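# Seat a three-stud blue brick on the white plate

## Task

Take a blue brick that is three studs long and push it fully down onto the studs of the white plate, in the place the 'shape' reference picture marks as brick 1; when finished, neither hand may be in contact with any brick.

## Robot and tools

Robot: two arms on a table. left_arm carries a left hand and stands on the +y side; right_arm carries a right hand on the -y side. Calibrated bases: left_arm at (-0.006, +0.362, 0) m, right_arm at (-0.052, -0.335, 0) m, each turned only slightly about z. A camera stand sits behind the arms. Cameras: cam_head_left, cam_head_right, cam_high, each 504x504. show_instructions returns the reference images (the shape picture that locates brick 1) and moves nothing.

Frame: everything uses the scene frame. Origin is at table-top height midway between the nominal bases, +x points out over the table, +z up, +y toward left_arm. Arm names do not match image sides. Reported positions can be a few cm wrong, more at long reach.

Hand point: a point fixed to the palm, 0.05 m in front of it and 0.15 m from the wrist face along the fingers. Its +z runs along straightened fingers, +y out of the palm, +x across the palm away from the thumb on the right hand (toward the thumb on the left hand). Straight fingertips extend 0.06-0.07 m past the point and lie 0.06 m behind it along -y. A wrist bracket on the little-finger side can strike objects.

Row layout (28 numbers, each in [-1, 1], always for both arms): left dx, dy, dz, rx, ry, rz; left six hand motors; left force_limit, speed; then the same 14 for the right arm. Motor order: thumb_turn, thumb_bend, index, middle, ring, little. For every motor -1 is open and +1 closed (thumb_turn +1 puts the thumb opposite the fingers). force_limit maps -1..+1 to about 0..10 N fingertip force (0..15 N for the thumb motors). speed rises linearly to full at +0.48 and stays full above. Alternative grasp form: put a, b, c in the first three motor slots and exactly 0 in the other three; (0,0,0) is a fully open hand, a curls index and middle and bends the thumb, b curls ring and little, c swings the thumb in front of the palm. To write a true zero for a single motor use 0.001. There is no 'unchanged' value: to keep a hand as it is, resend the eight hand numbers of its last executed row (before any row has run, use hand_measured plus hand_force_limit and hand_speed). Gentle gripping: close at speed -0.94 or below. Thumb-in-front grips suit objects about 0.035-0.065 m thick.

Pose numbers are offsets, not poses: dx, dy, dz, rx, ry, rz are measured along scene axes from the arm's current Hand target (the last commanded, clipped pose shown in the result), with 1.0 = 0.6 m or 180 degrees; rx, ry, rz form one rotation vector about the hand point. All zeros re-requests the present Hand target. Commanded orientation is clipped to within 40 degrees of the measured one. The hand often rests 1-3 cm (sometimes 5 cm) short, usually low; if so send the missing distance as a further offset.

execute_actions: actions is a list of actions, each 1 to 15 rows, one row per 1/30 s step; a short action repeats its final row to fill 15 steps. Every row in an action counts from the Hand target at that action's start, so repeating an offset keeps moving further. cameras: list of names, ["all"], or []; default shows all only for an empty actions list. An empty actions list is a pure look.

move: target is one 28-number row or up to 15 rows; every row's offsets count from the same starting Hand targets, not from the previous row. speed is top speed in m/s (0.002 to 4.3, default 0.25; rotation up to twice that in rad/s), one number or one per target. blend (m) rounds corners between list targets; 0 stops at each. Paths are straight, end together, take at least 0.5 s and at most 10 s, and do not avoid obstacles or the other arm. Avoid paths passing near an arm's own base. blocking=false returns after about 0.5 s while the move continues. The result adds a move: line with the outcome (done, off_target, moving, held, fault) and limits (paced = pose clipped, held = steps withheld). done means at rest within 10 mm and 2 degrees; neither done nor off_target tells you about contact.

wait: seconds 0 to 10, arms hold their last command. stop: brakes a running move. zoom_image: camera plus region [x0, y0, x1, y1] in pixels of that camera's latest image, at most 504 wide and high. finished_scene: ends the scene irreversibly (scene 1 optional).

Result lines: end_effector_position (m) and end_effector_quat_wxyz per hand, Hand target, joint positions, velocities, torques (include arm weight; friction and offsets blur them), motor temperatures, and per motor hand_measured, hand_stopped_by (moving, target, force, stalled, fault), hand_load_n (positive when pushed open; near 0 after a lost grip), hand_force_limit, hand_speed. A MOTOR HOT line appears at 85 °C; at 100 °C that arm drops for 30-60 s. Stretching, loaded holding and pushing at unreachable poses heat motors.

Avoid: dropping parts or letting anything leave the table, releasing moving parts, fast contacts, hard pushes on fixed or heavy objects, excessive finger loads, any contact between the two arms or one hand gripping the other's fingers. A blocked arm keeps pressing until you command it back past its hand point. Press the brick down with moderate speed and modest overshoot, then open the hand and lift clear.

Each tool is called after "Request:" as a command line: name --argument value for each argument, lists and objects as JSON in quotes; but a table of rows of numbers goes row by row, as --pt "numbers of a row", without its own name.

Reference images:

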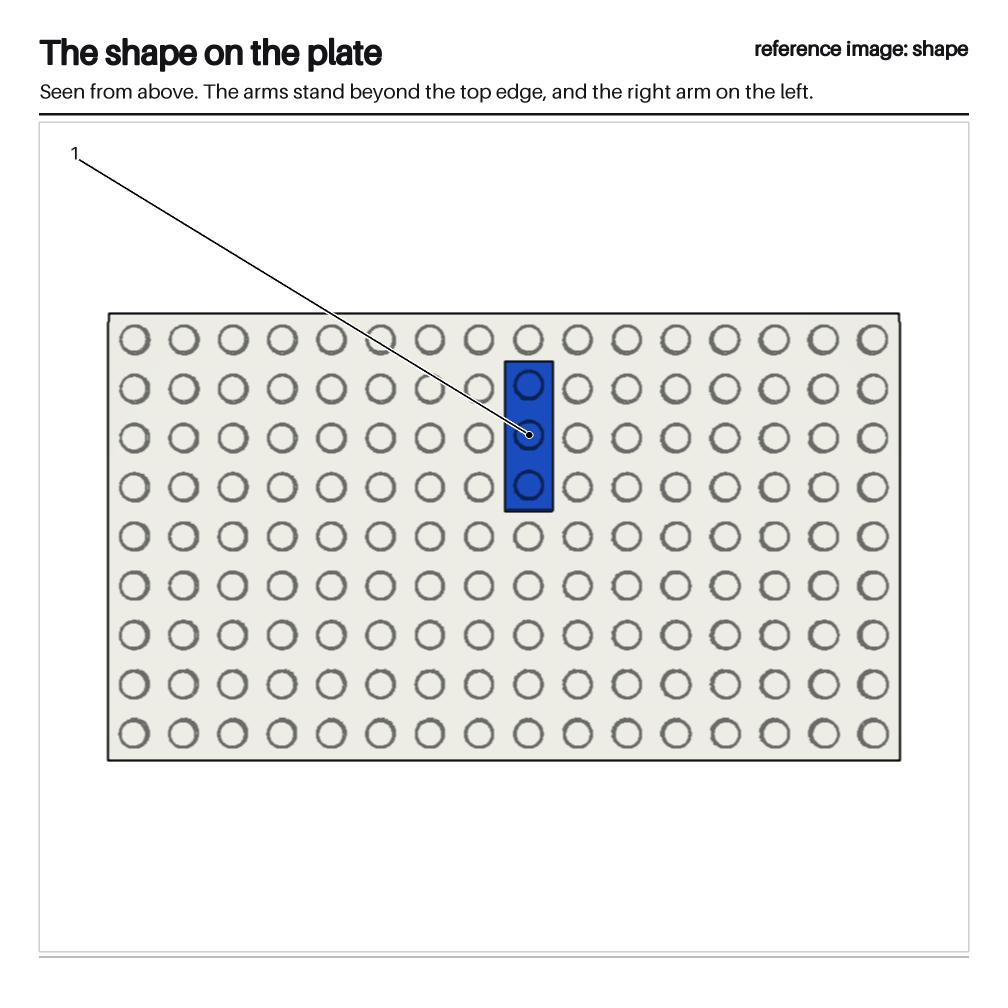

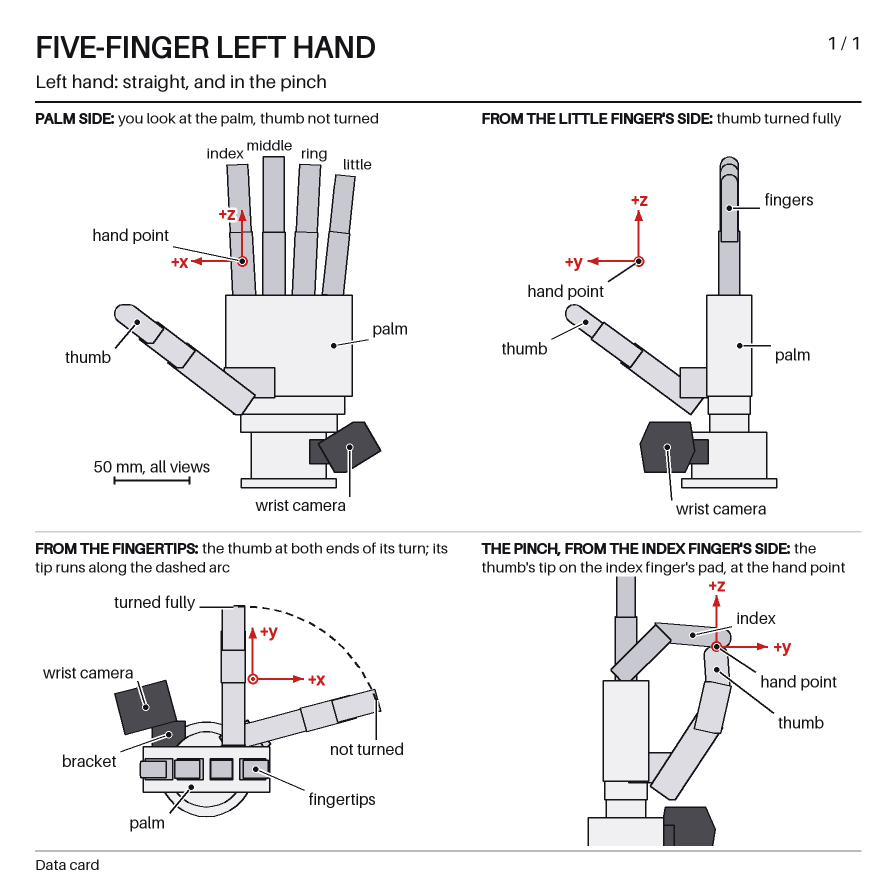

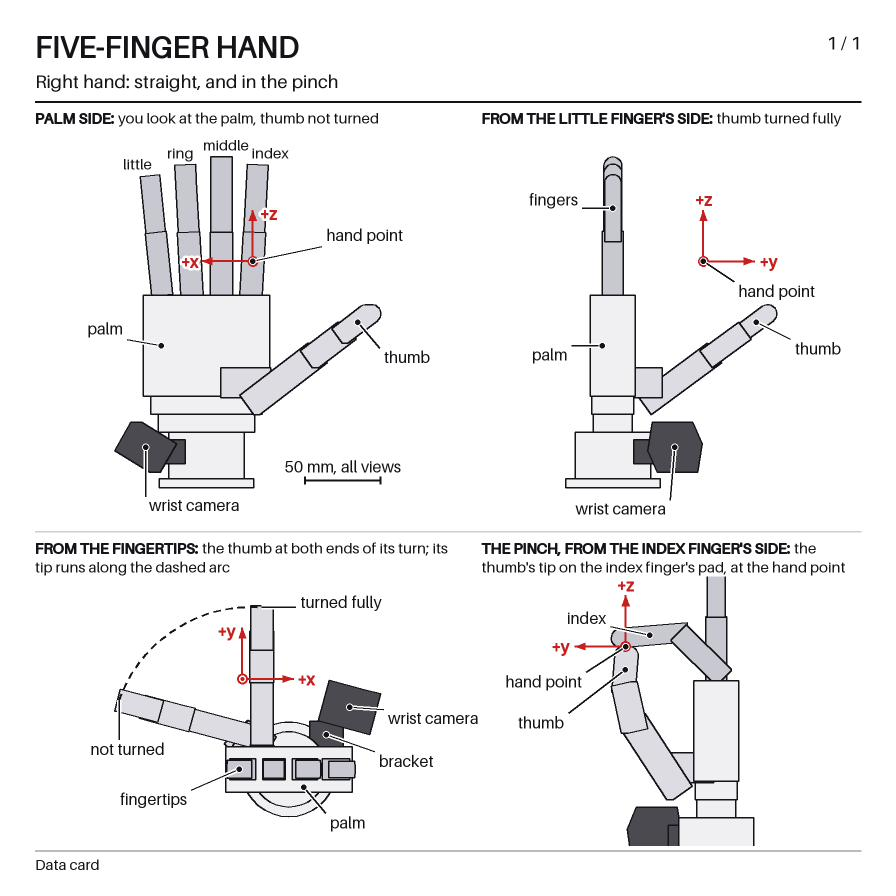

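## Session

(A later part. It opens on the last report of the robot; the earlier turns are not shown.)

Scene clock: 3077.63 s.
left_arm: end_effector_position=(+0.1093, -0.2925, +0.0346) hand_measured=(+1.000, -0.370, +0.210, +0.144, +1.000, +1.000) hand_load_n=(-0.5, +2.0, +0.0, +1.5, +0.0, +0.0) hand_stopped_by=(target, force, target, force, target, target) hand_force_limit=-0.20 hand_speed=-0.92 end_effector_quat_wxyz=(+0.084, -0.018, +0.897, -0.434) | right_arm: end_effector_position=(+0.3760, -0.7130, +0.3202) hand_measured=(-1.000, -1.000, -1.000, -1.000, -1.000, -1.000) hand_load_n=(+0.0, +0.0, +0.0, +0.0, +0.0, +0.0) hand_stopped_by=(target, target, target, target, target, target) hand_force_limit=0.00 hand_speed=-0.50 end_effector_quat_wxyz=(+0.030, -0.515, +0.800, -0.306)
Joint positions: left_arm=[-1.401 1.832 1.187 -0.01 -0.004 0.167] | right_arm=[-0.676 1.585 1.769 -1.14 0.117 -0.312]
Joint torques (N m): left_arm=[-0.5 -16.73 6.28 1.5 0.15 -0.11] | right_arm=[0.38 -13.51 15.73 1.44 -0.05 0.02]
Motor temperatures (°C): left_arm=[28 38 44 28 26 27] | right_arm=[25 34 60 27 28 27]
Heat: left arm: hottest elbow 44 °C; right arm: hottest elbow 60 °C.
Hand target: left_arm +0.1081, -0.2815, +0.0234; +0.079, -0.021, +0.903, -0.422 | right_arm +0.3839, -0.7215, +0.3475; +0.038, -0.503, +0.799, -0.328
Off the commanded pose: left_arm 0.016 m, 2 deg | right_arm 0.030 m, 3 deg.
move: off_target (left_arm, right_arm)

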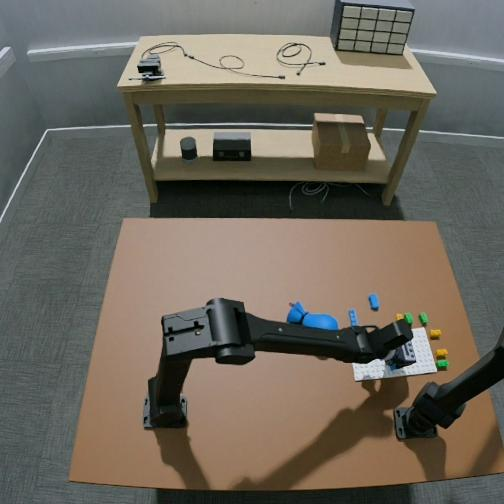

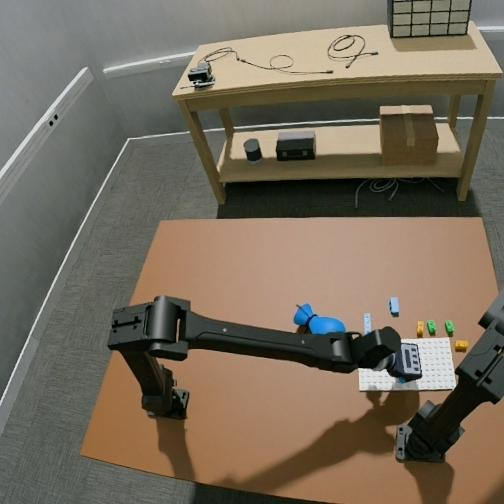

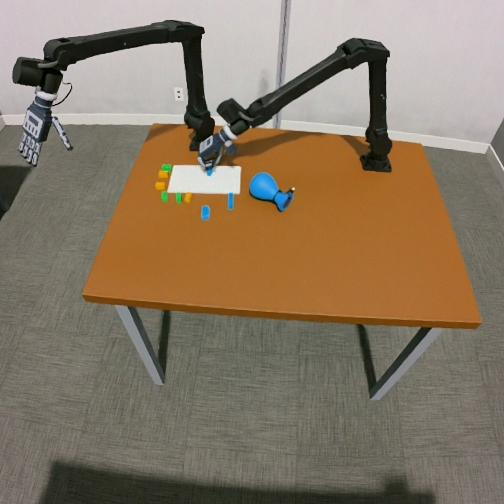

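Request:
execute_actions --actions '[[[0,0,0,0,0,0, 1,-0.36,0.5,0.4,1,1, -0.1,-0.93, 0,0,0,0,0,0, 0,0,0,0,0,0, 0,-0.5]],[[0,0,0,0,0,0, 1,-0.36,0.5,0.4,1,1, -0.1,-0.93, 0,0,0,0,0,0, 0,0,0,0,0,0, 0,-0.5]]]' --cameras '[]'

Request:
move --pt "0.0 -0.06 0.14 0 0 0 1 -0.36 0.5 0.4 1 1 -0.1 -0.93 0 0 0 0 0 0 0 0 0 0 0 0 0 -0.5" --pt "0.26 0.0 0.13 0 0 0 1 -0.36 0.5 0.4 1 1 -0.1 -0.93 0 0 0 0 0 0 0 0 0 0 0 0 0 -0.5" --pt "0.26 0.005 0.03 0 0 0 1 -0.36 0.5 0.4 1 1 -0.1 -0.93 0 0 0 0 0 0 0 0 0 0 0 0 0 -0.5" --speed '[0.07,0.12,0.06]' --blend '[0.02,0.0,0]' --cameras '["all"]'

Request:
zoom_image --camera "cam_head_right" --region '[370, 305, 420, 355]'

Request:
zoom_image --camera "cam_high" --region '[190, 170, 240, 220]'

Scene clock: 3099.30 s.
left_arm: end_effector_position=(+0.1090, -0.2913, +0.0352) hand_measured=(+1.000, -0.372, +0.500, +0.160, +1.000, +1.000) hand_load_n=(-0.5, +3.0, +0.5, +2.5, +0.5, +0.0) hand_stopped_by=(target, force, target, force, target, target) hand_force_limit=-0.10 hand_speed=-0.93 end_effector_quat_wxyz=(+0.083, -0.018, +0.897, -0.434) | right_arm: end_effector_position=(+0.3760, -0.7130, +0.3202) hand_measured=(-1.000, -1.000, -1.000, -1.000, -1.000, -1.000) hand_load_n=(+0.0, +0.0, +0.0, +0.0, +0.0, +0.0) hand_stopped_by=(target, target, target, target, target, target) hand_force_limit=0.00 hand_speed=-0.50 end_effector_quat_wxyz=(+0.030, -0.515, +0.800, -0.306)
Joint positions: left_arm=[-1.401 1.828 1.184 -0.01 -0.004 0.167] | right_arm=[-0.676 1.585 1.769 -1.14 0.117 -0.312]
Joint torques (N m): left_arm=[-0.44 -16.38 6.49 1.51 0.15 -0.11] | right_arm=[0.38 -13.39 15.76 1.5 0 0]
Motor temperatures (°C): left_arm=[28 37 42 28 26 27] | right_arm=[25 34 60 27 28 27]
Heat: left arm: hottest elbow 42 °C; right arm: hottest elbow 60 °C.
Hand target: left_arm +0.1081, -0.2814, +0.0235; +0.079, -0.021, +0.903, -0.422 | right_arm +0.3839, -0.7215, +0.3475; +0.038, -0.503, +0.799, -0.328
Off the commanded pose: left_arm 0.015 m, 2 deg | right_arm 0.030 m, 3 deg.
No camera images: "cameras" was empty.

Scene clock: 3104.13 s.
left_arm: end_effector_position=(+0.2594, -0.2768, +0.0476) hand_measured=(+1.000, -0.370, +0.500, +0.160, +1.000, +1.000) hand_load_n=(+0.0, +0.0, +0.0, +0.0, +0.0, +0.0) hand_stopped_by=(target, force, target, force, target, target) hand_force_limit=-0.10 hand_speed=-0.93 end_effector_quat_wxyz=(+0.075, -0.026, +0.905, -0.419) | right_arm: end_effector_position=(+0.3760, -0.7130, +0.3202) hand_measured=(-1.000, -1.000, -1.000, -1.000, -1.000, -1.000) hand_load_n=(+0.0, +0.0, +0.0, +0.0, +0.0, +0.0) hand_stopped_by=(target, target, target, target, target, target) hand_force_limit=0.00 hand_speed=-0.50 end_effector_quat_wxyz=(+0.030, -0.515, +0.800, -0.306)
Joint positions: left_arm=[-1.141 1.897 1.351 -0.163 0.199 0.317] | right_arm=[-0.676 1.585 1.769 -1.14 0.117 -0.312]
Joint torques (N m): left_arm=[-0.32 -17.03 8.03 2.76 0.21 0.06] | right_arm=[0.44 -13.68 15.71 1.46 -0.02 -0.02]
Motor temperatures (°C): left_arm=[28 37 43 28 26 27] | right_arm=[25 34 60 27 28 27]
Heat: left arm: hottest elbow 43 °C; right arm: hottest elbow 60 °C.
Hand target: left_arm +0.2640, -0.2785, +0.0416; +0.079, -0.021, +0.903, -0.422 | right_arm +0.3839, -0.7215, +0.3475; +0.038, -0.503, +0.799, -0.328
Off the commanded pose: left_arm 0.008 m, 1 deg | right_arm 0.030 m, 3 deg.
move: off_target (right_arm)

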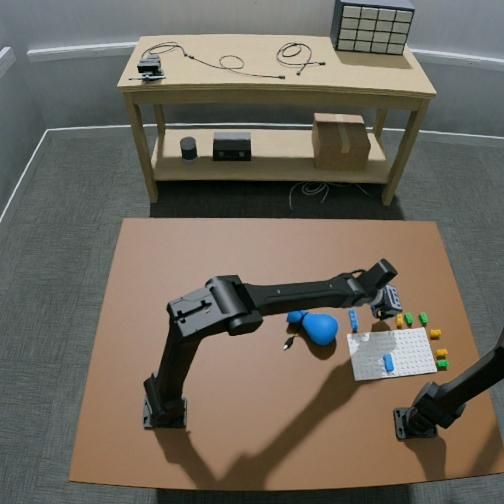

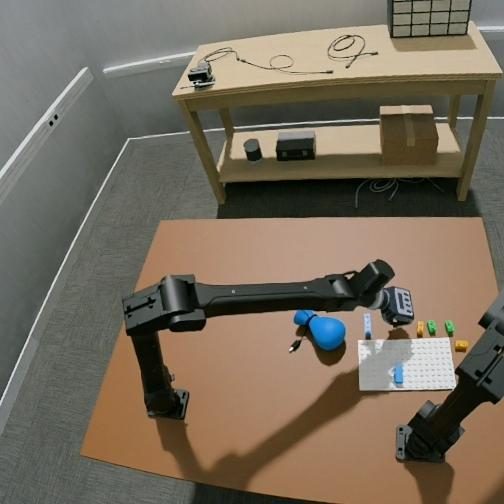

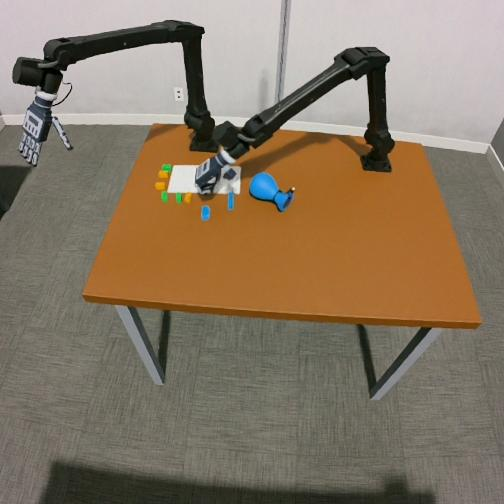

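Scaled by 10.080.

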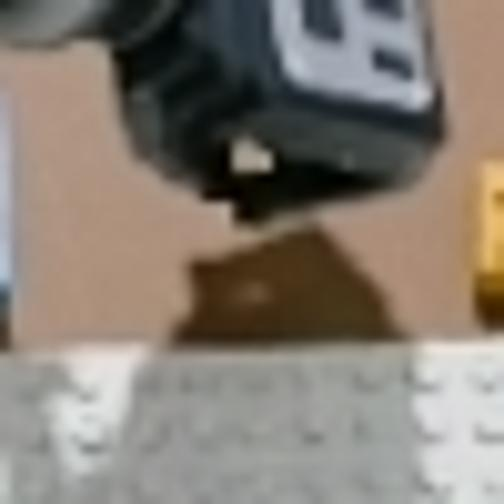

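Scaled by 10.080.

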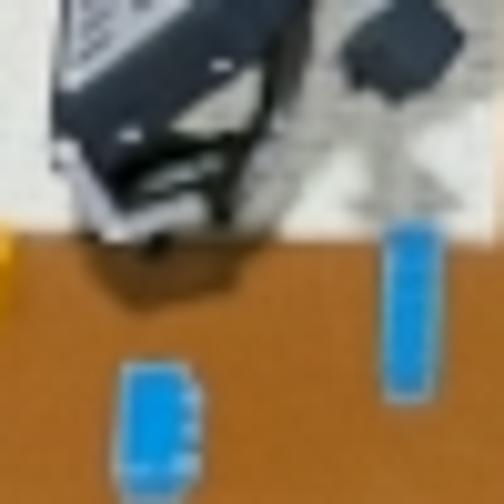

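Request:
zoom_image --camera "cam_head_right" --region '[380, 350, 420, 395]'

Request:
zoom_image --camera "cam_head_left" --region '[370, 340, 410, 385]'

Request:
zoom_image --camera "cam_high" --region '[190, 150, 230, 190]'

Scaled by 11.200.

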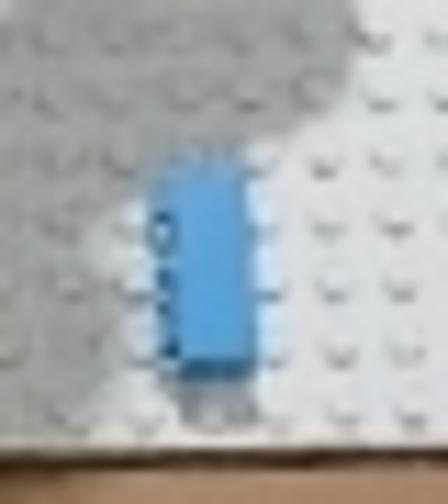

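Scaled by 11.200.

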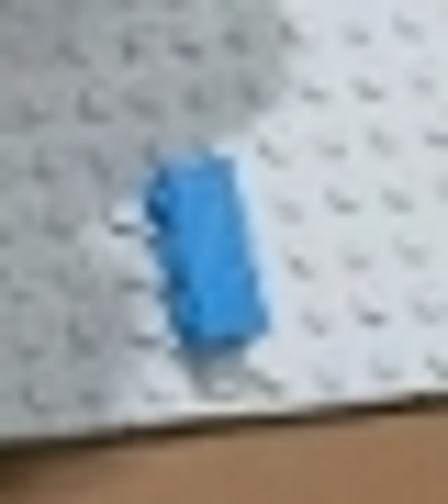

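Scaled by 12.600.

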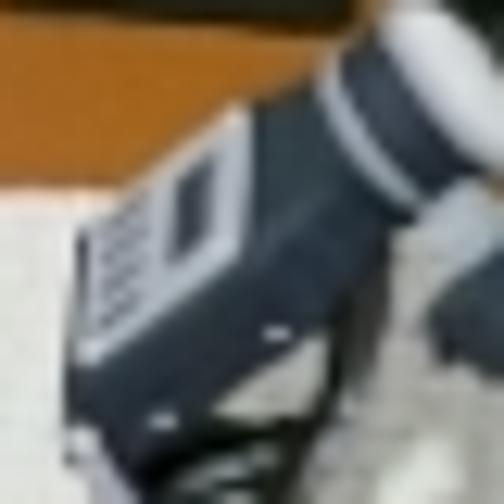

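Request:
move --pt "0.0 -0.02 0.12 0 0 0 1 -0.75 0.07 0.0 1 1 -0.1 -0.5 0 0 0 0 0 0 0 0 0 0 0 0 0 -0.5" --pt "-0.2733 -0.02 0.095 0.033 0 0 1 -0.75 0.07 0.0 1 1 -0.1 -0.5 0 0 0 0 0 0 0 0 0 0 0 0 0 -0.5" --pt "-0.2733 -0.02 0.01 0.033 0 0 1 -0.75 0.07 0.0 1 1 -0.1 -0.5 0 0 0 0 0 0 0 0 0 0 0 0 0 -0.5" --speed '[0.1,0.15,0.06]' --blend '[0.02,0,0]' --cameras '["all"]'

Request:
zoom_image --camera "cam_head_right" --region '[380, 345, 420, 390]'

Request:
zoom_image --camera "cam_head_left" --region '[370, 335, 410, 380]'

Request:
zoom_image --camera "cam_high" --region '[190, 150, 230, 190]'

Scene clock: 3187.00 s.
left_arm: end_effector_position=(+0.1008, -0.2858, +0.0514) hand_measured=(+1.000, -0.750, +0.070, +0.000, +1.000, +1.000) hand_load_n=(+0.0, +0.0, +0.0, +0.0, +0.0, +0.0) hand_stopped_by=(target, target, target, target, target, target) hand_force_limit=-0.10 hand_speed=-0.50 end_effector_quat_wxyz=(+0.080, -0.012, +0.926, -0.369) | right_arm: end_effector_position=(+0.3760, -0.7130, +0.3202) hand_measured=(-1.000, -1.000, -1.000, -1.000, -1.000, -1.000) hand_load_n=(+0.0, +0.0, +0.0, +0.0, +0.0, +0.0) hand_stopped_by=(target, target, target, target, target, target) hand_force_limit=0.00 hand_speed=-0.50 end_effector_quat_wxyz=(+0.030, -0.515, +0.800, -0.306)
Joint positions: left_arm=[-1.419 1.827 1.303 -0.272 -0.029 0.172] | right_arm=[-0.676 1.585 1.769 -1.14 0.117 -0.312]
Joint torques (N m): left_arm=[-0.91 -16.15 8.13 2.63 -0.09 -0.16] | right_arm=[0.44 -13.92 15.68 1.52 -0.04 -0.02]
Motor temperatures (°C): left_arm=[28 37 44 28 26 27] | right_arm=[25 34 60 27 28 27]
Heat: left arm: hottest elbow 44 °C; right arm: hottest elbow 60 °C.
Hand target: left_arm +0.1001, -0.2906, +0.0476; +0.080, -0.017, +0.924, -0.375 | right_arm +0.3839, -0.7215, +0.3475; +0.038, -0.503, +0.799, -0.328
Off the commanded pose: left_arm 0.006 m, 1 deg | right_arm 0.030 m, 3 deg.
move: off_target (right_arm)

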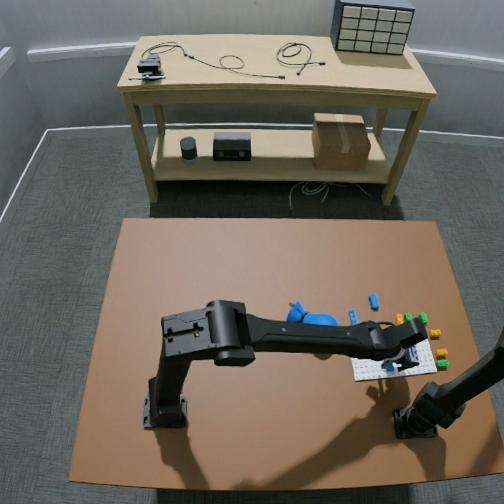

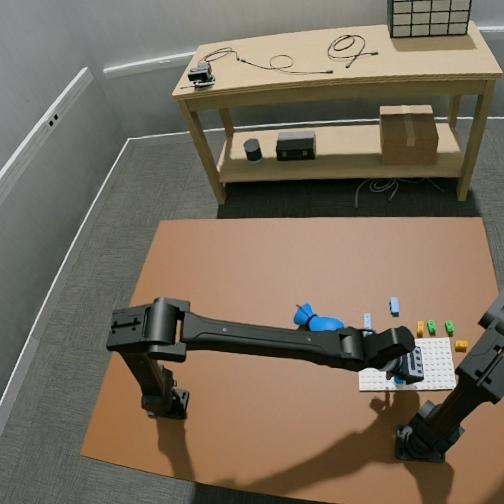

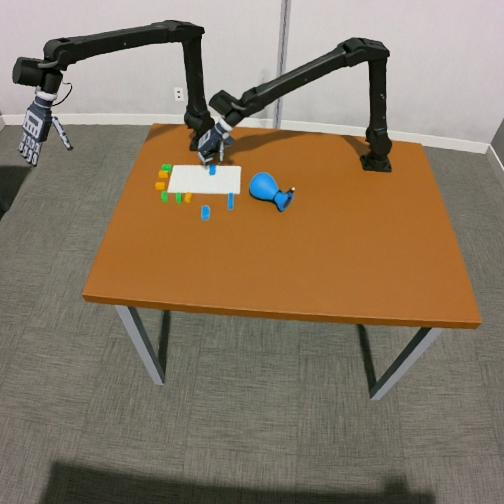

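Scaled by 11.200.

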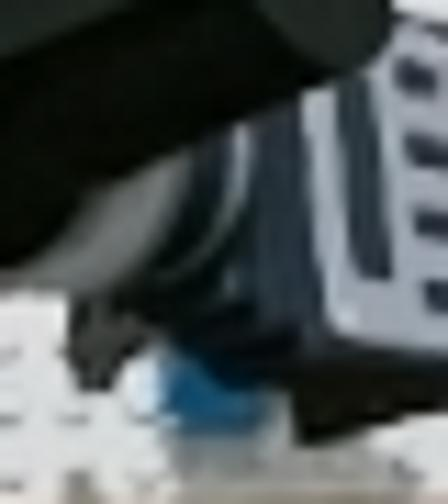

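Scaled by 11.200.

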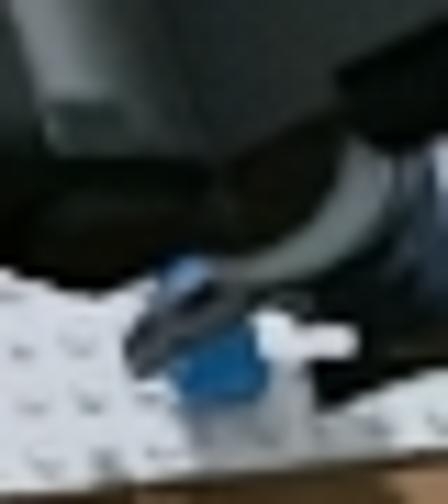

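Scaled by 12.600.

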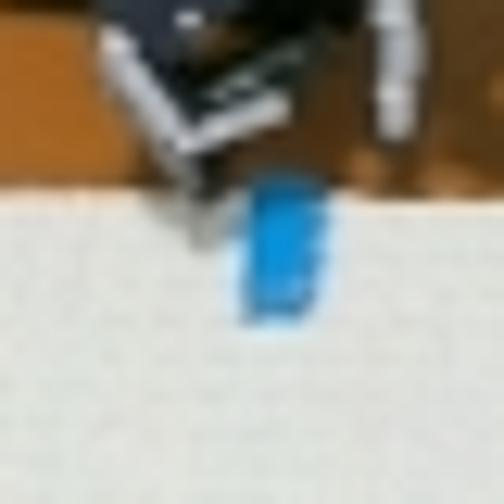

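Request:
move --target '[0.052,0.002,0.0,0,0,0, 1,-0.75,0.07,0.0,1,1, -0.1,-0.5, 0,0,0,0,0,0, 0,0,0,0,0,0, 0,-0.5]' --speed 0.06 --cameras '["all"]'

Request:
zoom_image --camera "cam_head_right" --region '[380, 345, 420, 390]'

Request:
zoom_image --camera "cam_head_left" --region '[370, 335, 410, 380]'

Request:
zoom_image --camera "cam_high" --region '[190, 150, 230, 190]'

Scene clock: 3197.83 s.
left_arm: end_effector_position=(+0.1250, -0.2803, +0.0468) hand_measured=(+1.000, -0.750, +0.070, +0.000, +1.000, +1.000) hand_load_n=(+0.0, +0.0, +0.0, +0.0, +0.0, +0.0) hand_stopped_by=(target, target, target, target, target, target) hand_force_limit=-0.10 hand_speed=-0.50 end_effector_quat_wxyz=(+0.076, -0.021, +0.927, -0.367) | right_arm: end_effector_position=(+0.3760, -0.7130, +0.3202) hand_measured=(-1.000, -1.000, -1.000, -1.000, -1.000, -1.000) hand_load_n=(+0.0, +0.0, +0.0, +0.5, +0.0, +0.0) hand_stopped_by=(target, target, target, target, target, target) hand_force_limit=0.00 hand_speed=-0.50 end_effector_quat_wxyz=(+0.030, -0.515, +0.800, -0.306)
Joint positions: left_arm=[-1.373 1.834 1.303 -0.272 0.004 0.185] | right_arm=[-0.676 1.585 1.769 -1.14 0.117 -0.312]
Joint torques (N m): left_arm=[0.03 -16.15 9.32 2.39 0.11 0.07] | right_arm=[0.32 -14.04 15.76 1.35 -0.03 0]
Motor temperatures (°C): left_arm=[28 37 43 28 26 27] | right_arm=[25 34 60 27 28 27]
Heat: left arm: hottest elbow 43 °C; right arm: hottest elbow 60 °C.
Hand target: left_arm +0.1312, -0.2894, +0.0476; +0.080, -0.017, +0.924, -0.375 | right_arm +0.3839, -0.7215, +0.3475; +0.038, -0.503, +0.799, -0.328
Off the commanded pose: left_arm 0.011 m, 1 deg | right_arm 0.030 m, 3 deg.
move: off_target (left_arm, right_arm)

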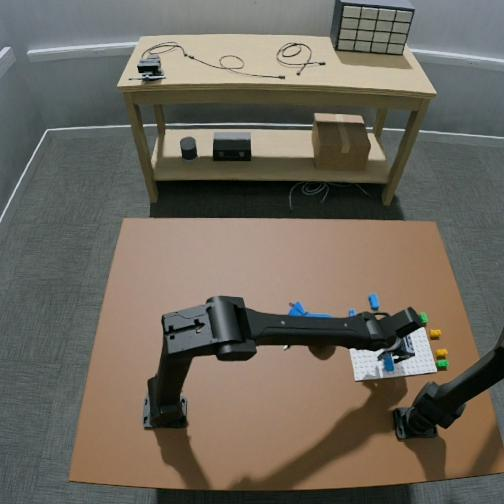

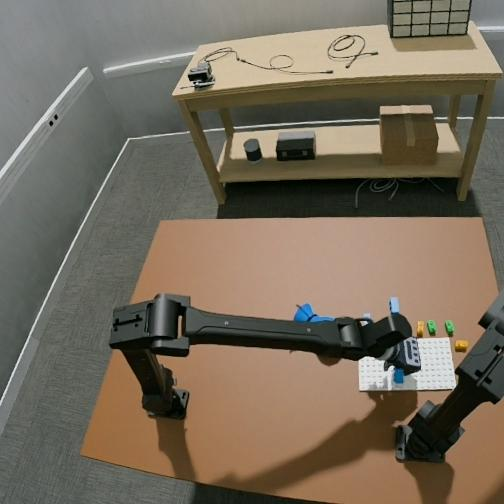

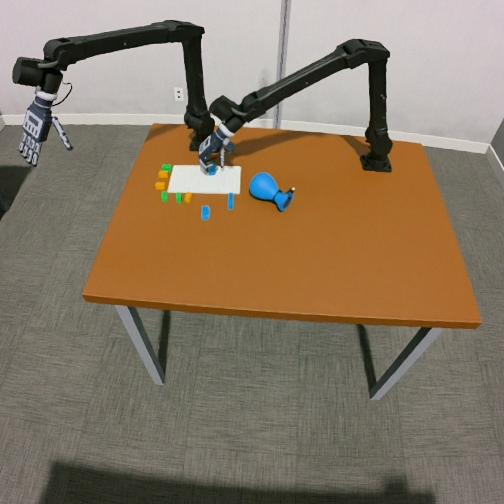

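Scaled by 11.200.

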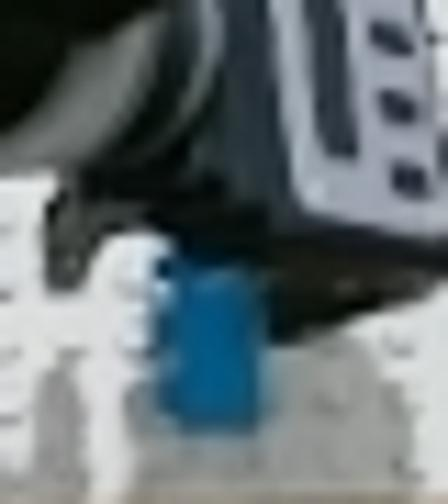

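Scaled by 11.200.

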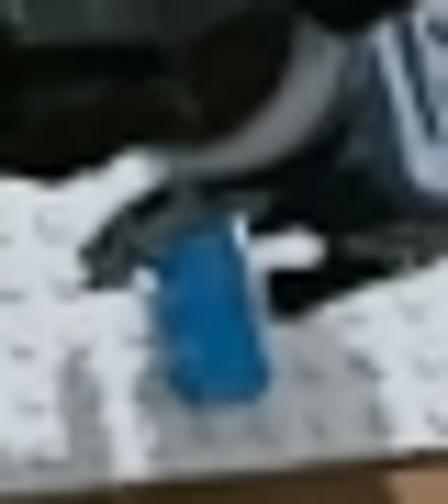

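Scaled by 12.600.

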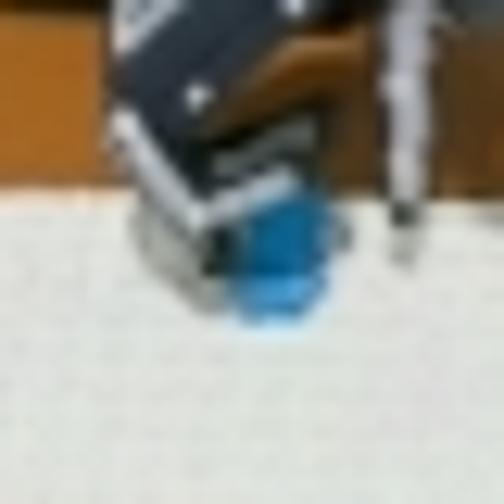

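Request:
move --pt "-0.008 -0.014 0.0 0 0 0 1 -0.75 0.07 0.0 1 1 -0.1 -0.5 0 0 0 0 0 0 0 0 0 0 0 0 0 -0.5" --pt "-0.008 -0.014 -0.03 0 0 0 1 -0.75 0.07 0.0 1 1 -0.1 -0.5 0 0 0 0 0 0 0 0 0 0 0 0 0 -0.5" --speed '[0.06,0.04]' --cameras '["all"]'

Request:
zoom_image --camera "cam_head_right" --region '[380, 345, 420, 390]'

Request:
zoom_image --camera "cam_head_left" --region '[370, 335, 410, 380]'

Request:
zoom_image --camera "cam_high" --region '[190, 150, 230, 190]'

Scene clock: 3207.50 s.
left_arm: end_effector_position=(+0.1266, -0.2843, +0.0304) hand_measured=(+1.000, -0.750, +0.070, +0.000, +1.000, +1.000) hand_load_n=(+0.0, +0.0, +0.0, -1.0, +0.0, +0.0) hand_stopped_by=(target, target, target, target, target, target) hand_force_limit=-0.10 hand_speed=-0.50 end_effector_quat_wxyz=(+0.077, -0.021, +0.927, -0.365) | right_arm: end_effector_position=(+0.3760, -0.7130, +0.3202) hand_measured=(-1.000, -1.000, -1.000, -1.000, -1.000, -1.000) hand_load_n=(+0.0, +0.0, +0.0, +0.0, -0.5, +0.0) hand_stopped_by=(target, target, target, target, target, target) hand_force_limit=0.00 hand_speed=-0.50 end_effector_quat_wxyz=(+0.030, -0.515, +0.800, -0.306)
Joint positions: left_arm=[-1.373 1.867 1.303 -0.242 0.001 0.186] | right_arm=[-0.676 1.585 1.769 -1.14 0.117 -0.312]
Joint torques (N m): left_arm=[-1.32 -15.62 9.63 2.59 -0.07 -0.02] | right_arm=[0.15 -13.92 15.82 1.55 -0.03 -0.01]
Motor temperatures (°C): left_arm=[28 37 43 28 26 27] | right_arm=[25 34 60 27 28 27]
Heat: left arm: hottest elbow 43 °C; right arm: hottest elbow 60 °C.
Hand target: left_arm +0.1264, -0.2978, +0.0295; +0.080, -0.017, +0.924, -0.375 | right_arm +0.3839, -0.7215, +0.3475; +0.038, -0.503, +0.799, -0.328
Off the commanded pose: left_arm 0.013 m, 1 deg | right_arm 0.030 m, 3 deg.
move: off_target (left_arm, right_arm)

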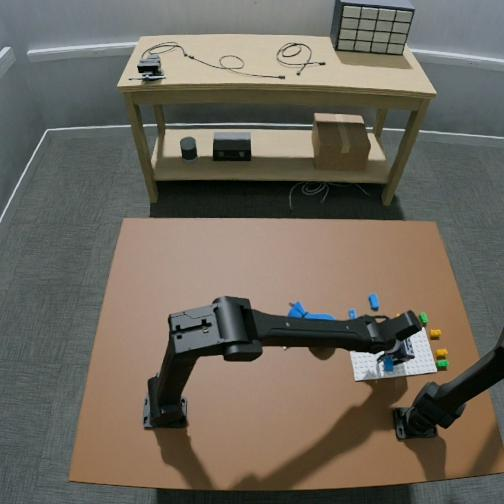

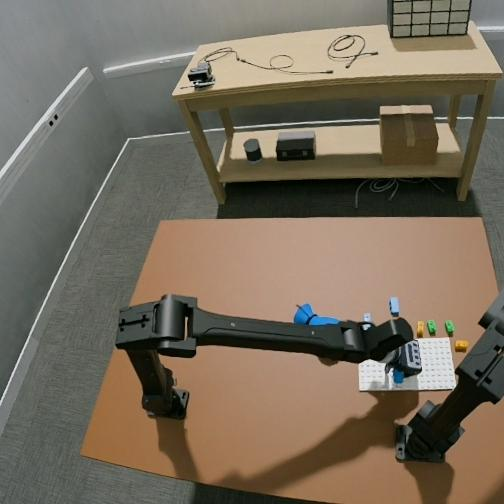

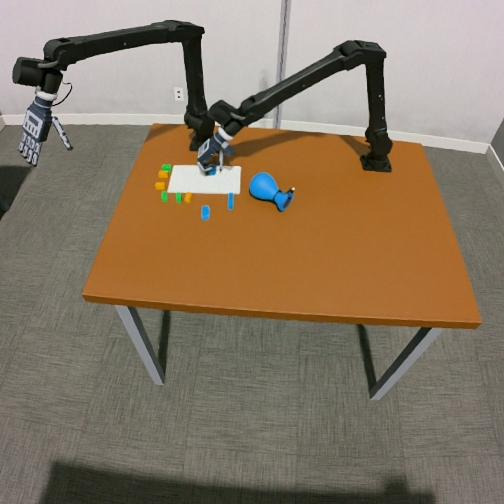

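Scaled by 11.200.

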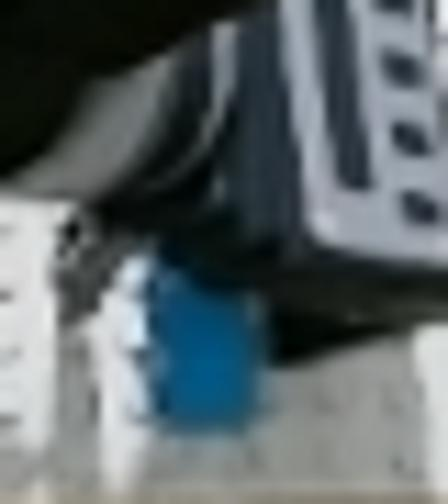

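Scaled by 11.200.

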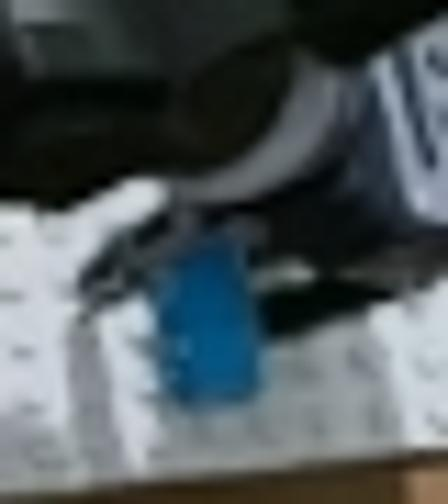

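Scaled by 12.600.

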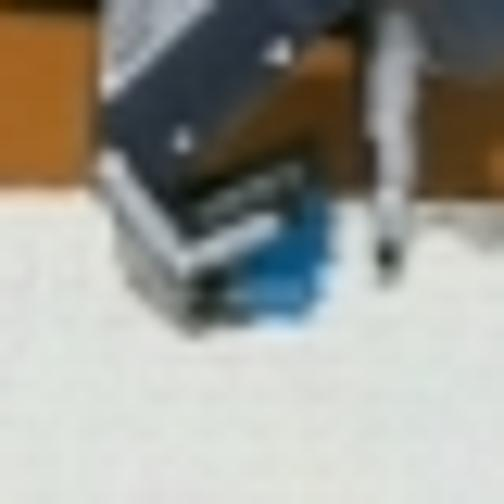

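Request:
execute_actions --actions '[[[0,0,0,0,0,0, 1,-0.1,0.07,0.0,1,1, -0.65,-0.85, 0,0,0,0,0,0, 0,0,0,0,0,0, 0,-0.5]],[[0,0,0,0,0,0, 1,-0.1,0.07,0.0,1,1, -0.65,-0.85, 0,0,0,0,0,0, 0,0,0,0,0,0, 0,-0.5]],[[0,0,0,0,0,0, 1,-0.1,0.07,0.0,1,1, -0.65,-0.85, 0,0,0,0,0,0, 0,0,0,0,0,0, 0,-0.5]],[[0,0,0,0,0,0, 1,-0.1,0.07,0.0,1,1, -0.65,-0.85, 0,0,0,0,0,0, 0,0,0,0,0,0, 0,-0.5]]]' --cameras '["all"]'

Request:
zoom_image --camera "cam_high" --region '[190, 150, 230, 190]'

Request:
zoom_image --camera "cam_head_right" --region '[380, 345, 420, 390]'

Request:
zoom_image --camera "cam_head_left" --region '[370, 335, 410, 380]'

Scene clock: 3220.40 s.
left_arm: end_effector_position=(+0.1266, -0.2843, +0.0304) hand_measured=(+1.000, -0.342, +0.070, +0.000, +1.000, +1.000) hand_load_n=(-0.5, +2.5, +0.0, +0.0, +0.0, +0.0) hand_stopped_by=(target, force, target, target, target, target) hand_force_limit=-0.65 hand_speed=-0.85 end_effector_quat_wxyz=(+0.077, -0.021, +0.927, -0.365) | right_arm: end_effector_position=(+0.3760, -0.7130, +0.3202) hand_measured=(-1.000, -1.000, -1.000, -1.000, -1.000, -1.000) hand_load_n=(+0.0, +0.0, +0.0, +0.0, +0.0, +0.0) hand_stopped_by=(target, target, target, target, target, target) hand_force_limit=0.00 hand_speed=-0.50 end_effector_quat_wxyz=(+0.030, -0.515, +0.800, -0.306)
Joint positions: left_arm=[-1.373 1.867 1.303 -0.242 0.001 0.186] | right_arm=[-0.676 1.585 1.769 -1.14 0.117 -0.312]
Joint torques (N m): left_arm=[-1.26 -15.62 9.63 2.54 -0.07 -0.02] | right_arm=[0.15 -13.1 15.66 1.55 -0.02 0]
Motor temperatures (°C): left_arm=[28 37 43 28 26 27] | right_arm=[25 34 60 27 28 27]
Heat: left arm: hottest elbow 43 °C; right arm: hottest elbow 60 °C.
Hand target: left_arm +0.1264, -0.2978, +0.0295; +0.080, -0.017, +0.924, -0.375 | right_arm +0.3839, -0.7215, +0.3475; +0.038, -0.503, +0.799, -0.328
Off the commanded pose: left_arm 0.013 m, 1 deg | right_arm 0.030 m, 3 deg.

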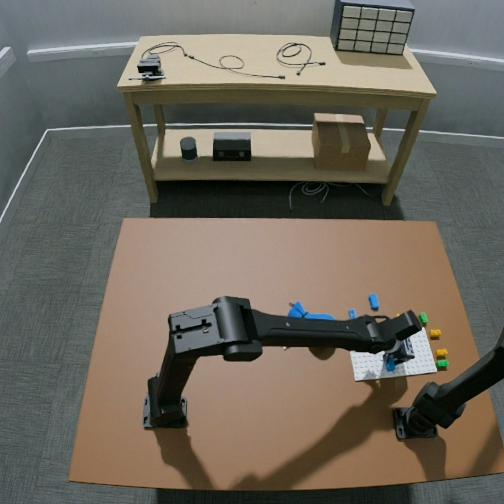

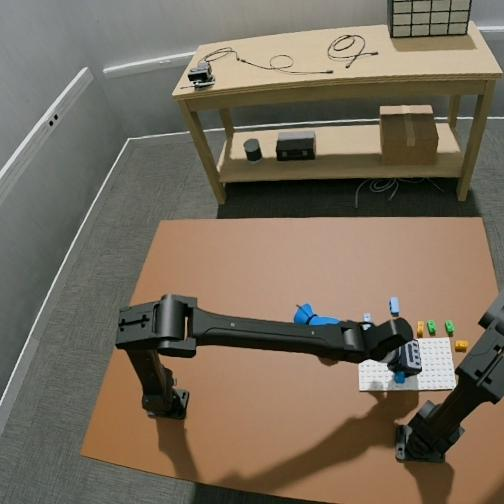

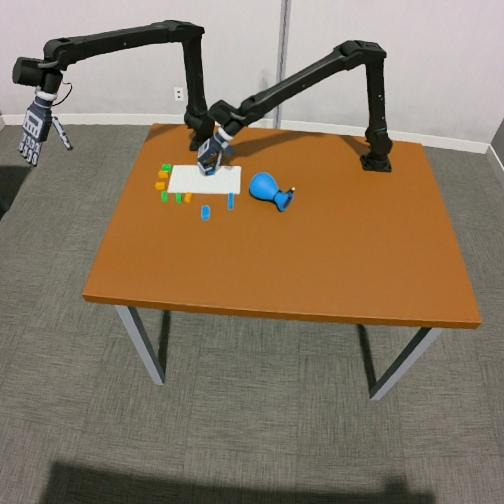

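Scaled by 12.600.

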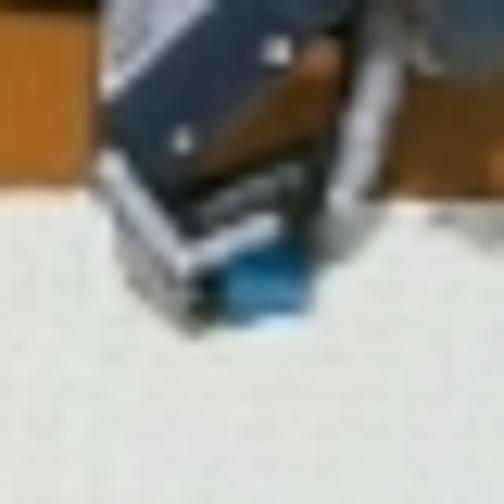

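Scaled by 11.200.

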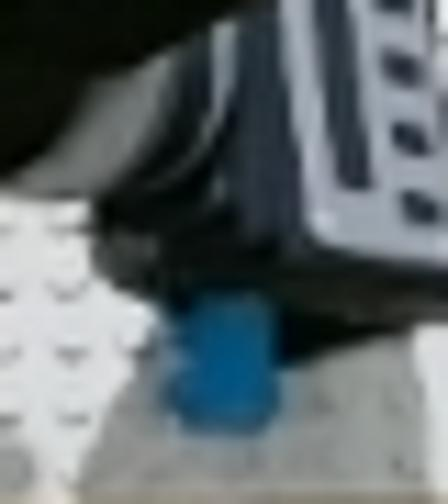

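Scaled by 11.200.

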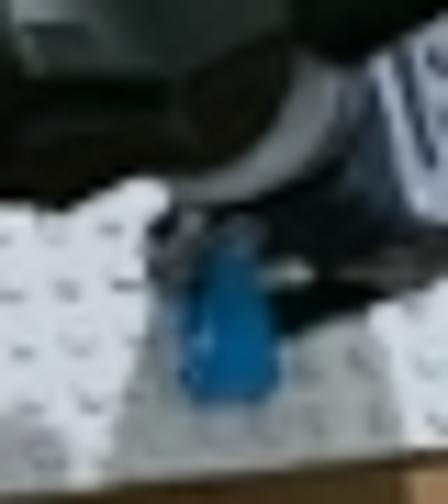

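Request:
execute_actions --actions '[[[0,0,0,0,0,0, 1,0.0,0.07,0.0,1,1, -0.4,-0.88, 0,0,0,0,0,0, 0,0,0,0,0,0, 0,-0.5]],[[0,0,0,0,0,0, 1,0.0,0.07,0.0,1,1, -0.4,-0.88, 0,0,0,0,0,0, 0,0,0,0,0,0, 0,-0.5]],[[0,0,0,0,0,0, 1,0.0,0.07,0.0,1,1, -0.4,-0.88, 0,0,0,0,0,0, 0,0,0,0,0,0, 0,-0.5]]]' --cameras '["all"]'

Request:
zoom_image --camera "cam_high" --region '[195, 155, 225, 185]'

Request:
zoom_image --camera "cam_head_right" --region '[390, 360, 415, 390]'

Request:
zoom_image --camera "cam_head_left" --region '[380, 350, 405, 380]'

Scene clock: 3228.53 s.
left_arm: end_effector_position=(+0.1266, -0.2843, +0.0304) hand_measured=(+1.000, -0.322, +0.070, +0.000, +1.000, +1.000) hand_load_n=(-0.5, +4.5, +1.0, +0.0, +0.0, +0.0) hand_stopped_by=(target, force, target, target, target, target) hand_force_limit=-0.40 hand_speed=-0.88 end_effector_quat_wxyz=(+0.077, -0.021, +0.927, -0.365) | right_arm: end_effector_position=(+0.3760, -0.7130, +0.3202) hand_measured=(-1.000, -1.000, -1.000, -1.000, -1.000, -1.000) hand_load_n=(+0.0, +0.0, +0.0, +0.0, +0.0, +0.0) hand_stopped_by=(target, target, target, target, target, target) hand_force_limit=0.00 hand_speed=-0.50 end_effector_quat_wxyz=(+0.030, -0.515, +0.800, -0.306)
Joint positions: left_arm=[-1.373 1.867 1.303 -0.242 0.001 0.186] | right_arm=[-0.676 1.585 1.769 -1.14 0.117 -0.312]
Joint torques (N m): left_arm=[-1.26 -15.62 9.65 2.54 -0.07 -0.02] | right_arm=[-0.09 -13.45 15.71 1.63 0 0]
Motor temperatures (°C): left_arm=[28 38 43 28 26 27] | right_arm=[25 34 60 27 28 27]
Heat: left arm: hottest elbow 43 °C; right arm: hottest elbow 60 °C.
Hand target: left_arm +0.1264, -0.2978, +0.0295; +0.080, -0.017, +0.924, -0.375 | right_arm +0.3839, -0.7215, +0.3475; +0.038, -0.503, +0.799, -0.328
Off the commanded pose: left_arm 0.013 m, 1 deg | right_arm 0.030 m, 3 deg.

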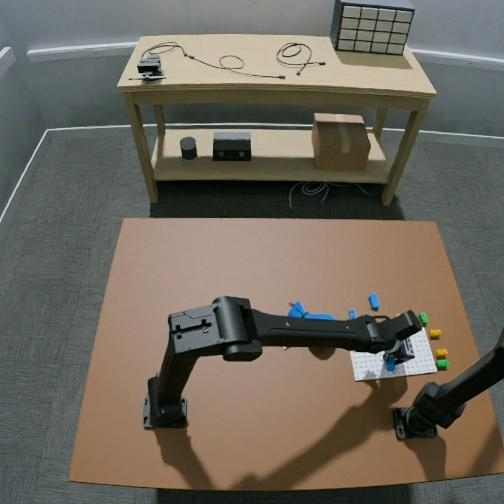

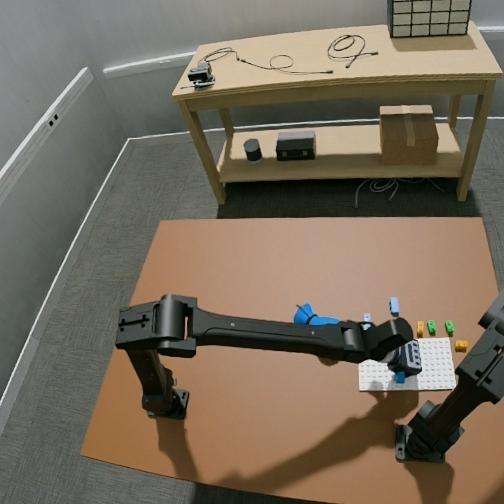

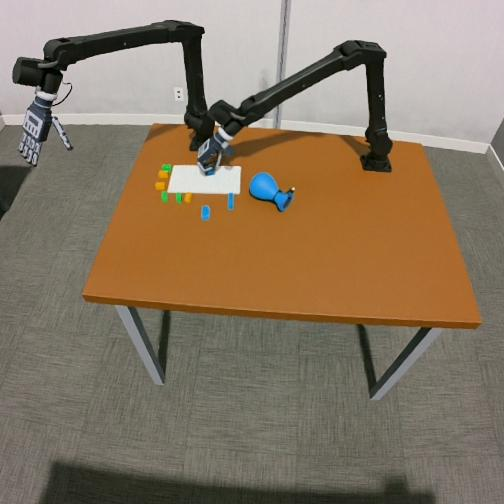

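Scaled by 16.800.

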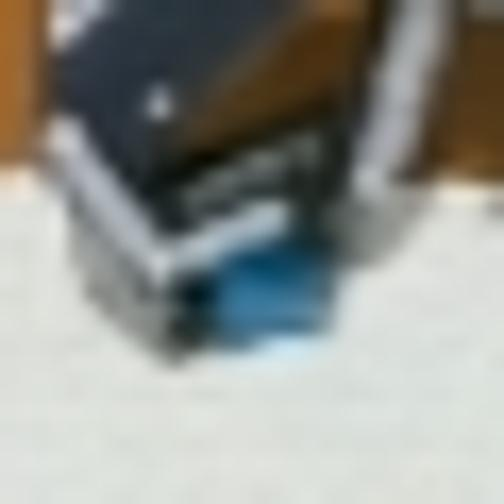

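Scaled by 16.800.

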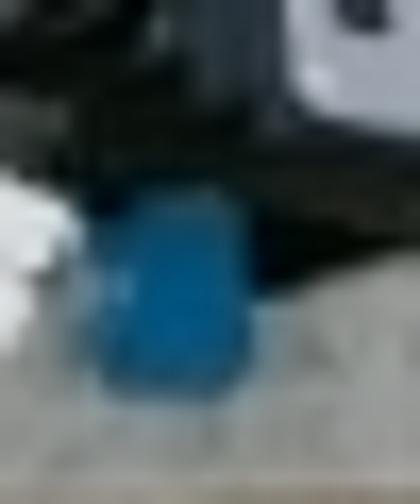

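Scaled by 16.800.

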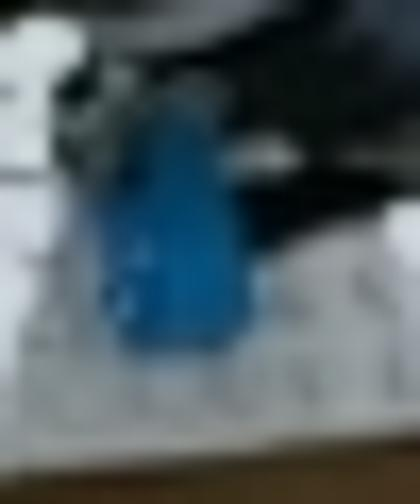

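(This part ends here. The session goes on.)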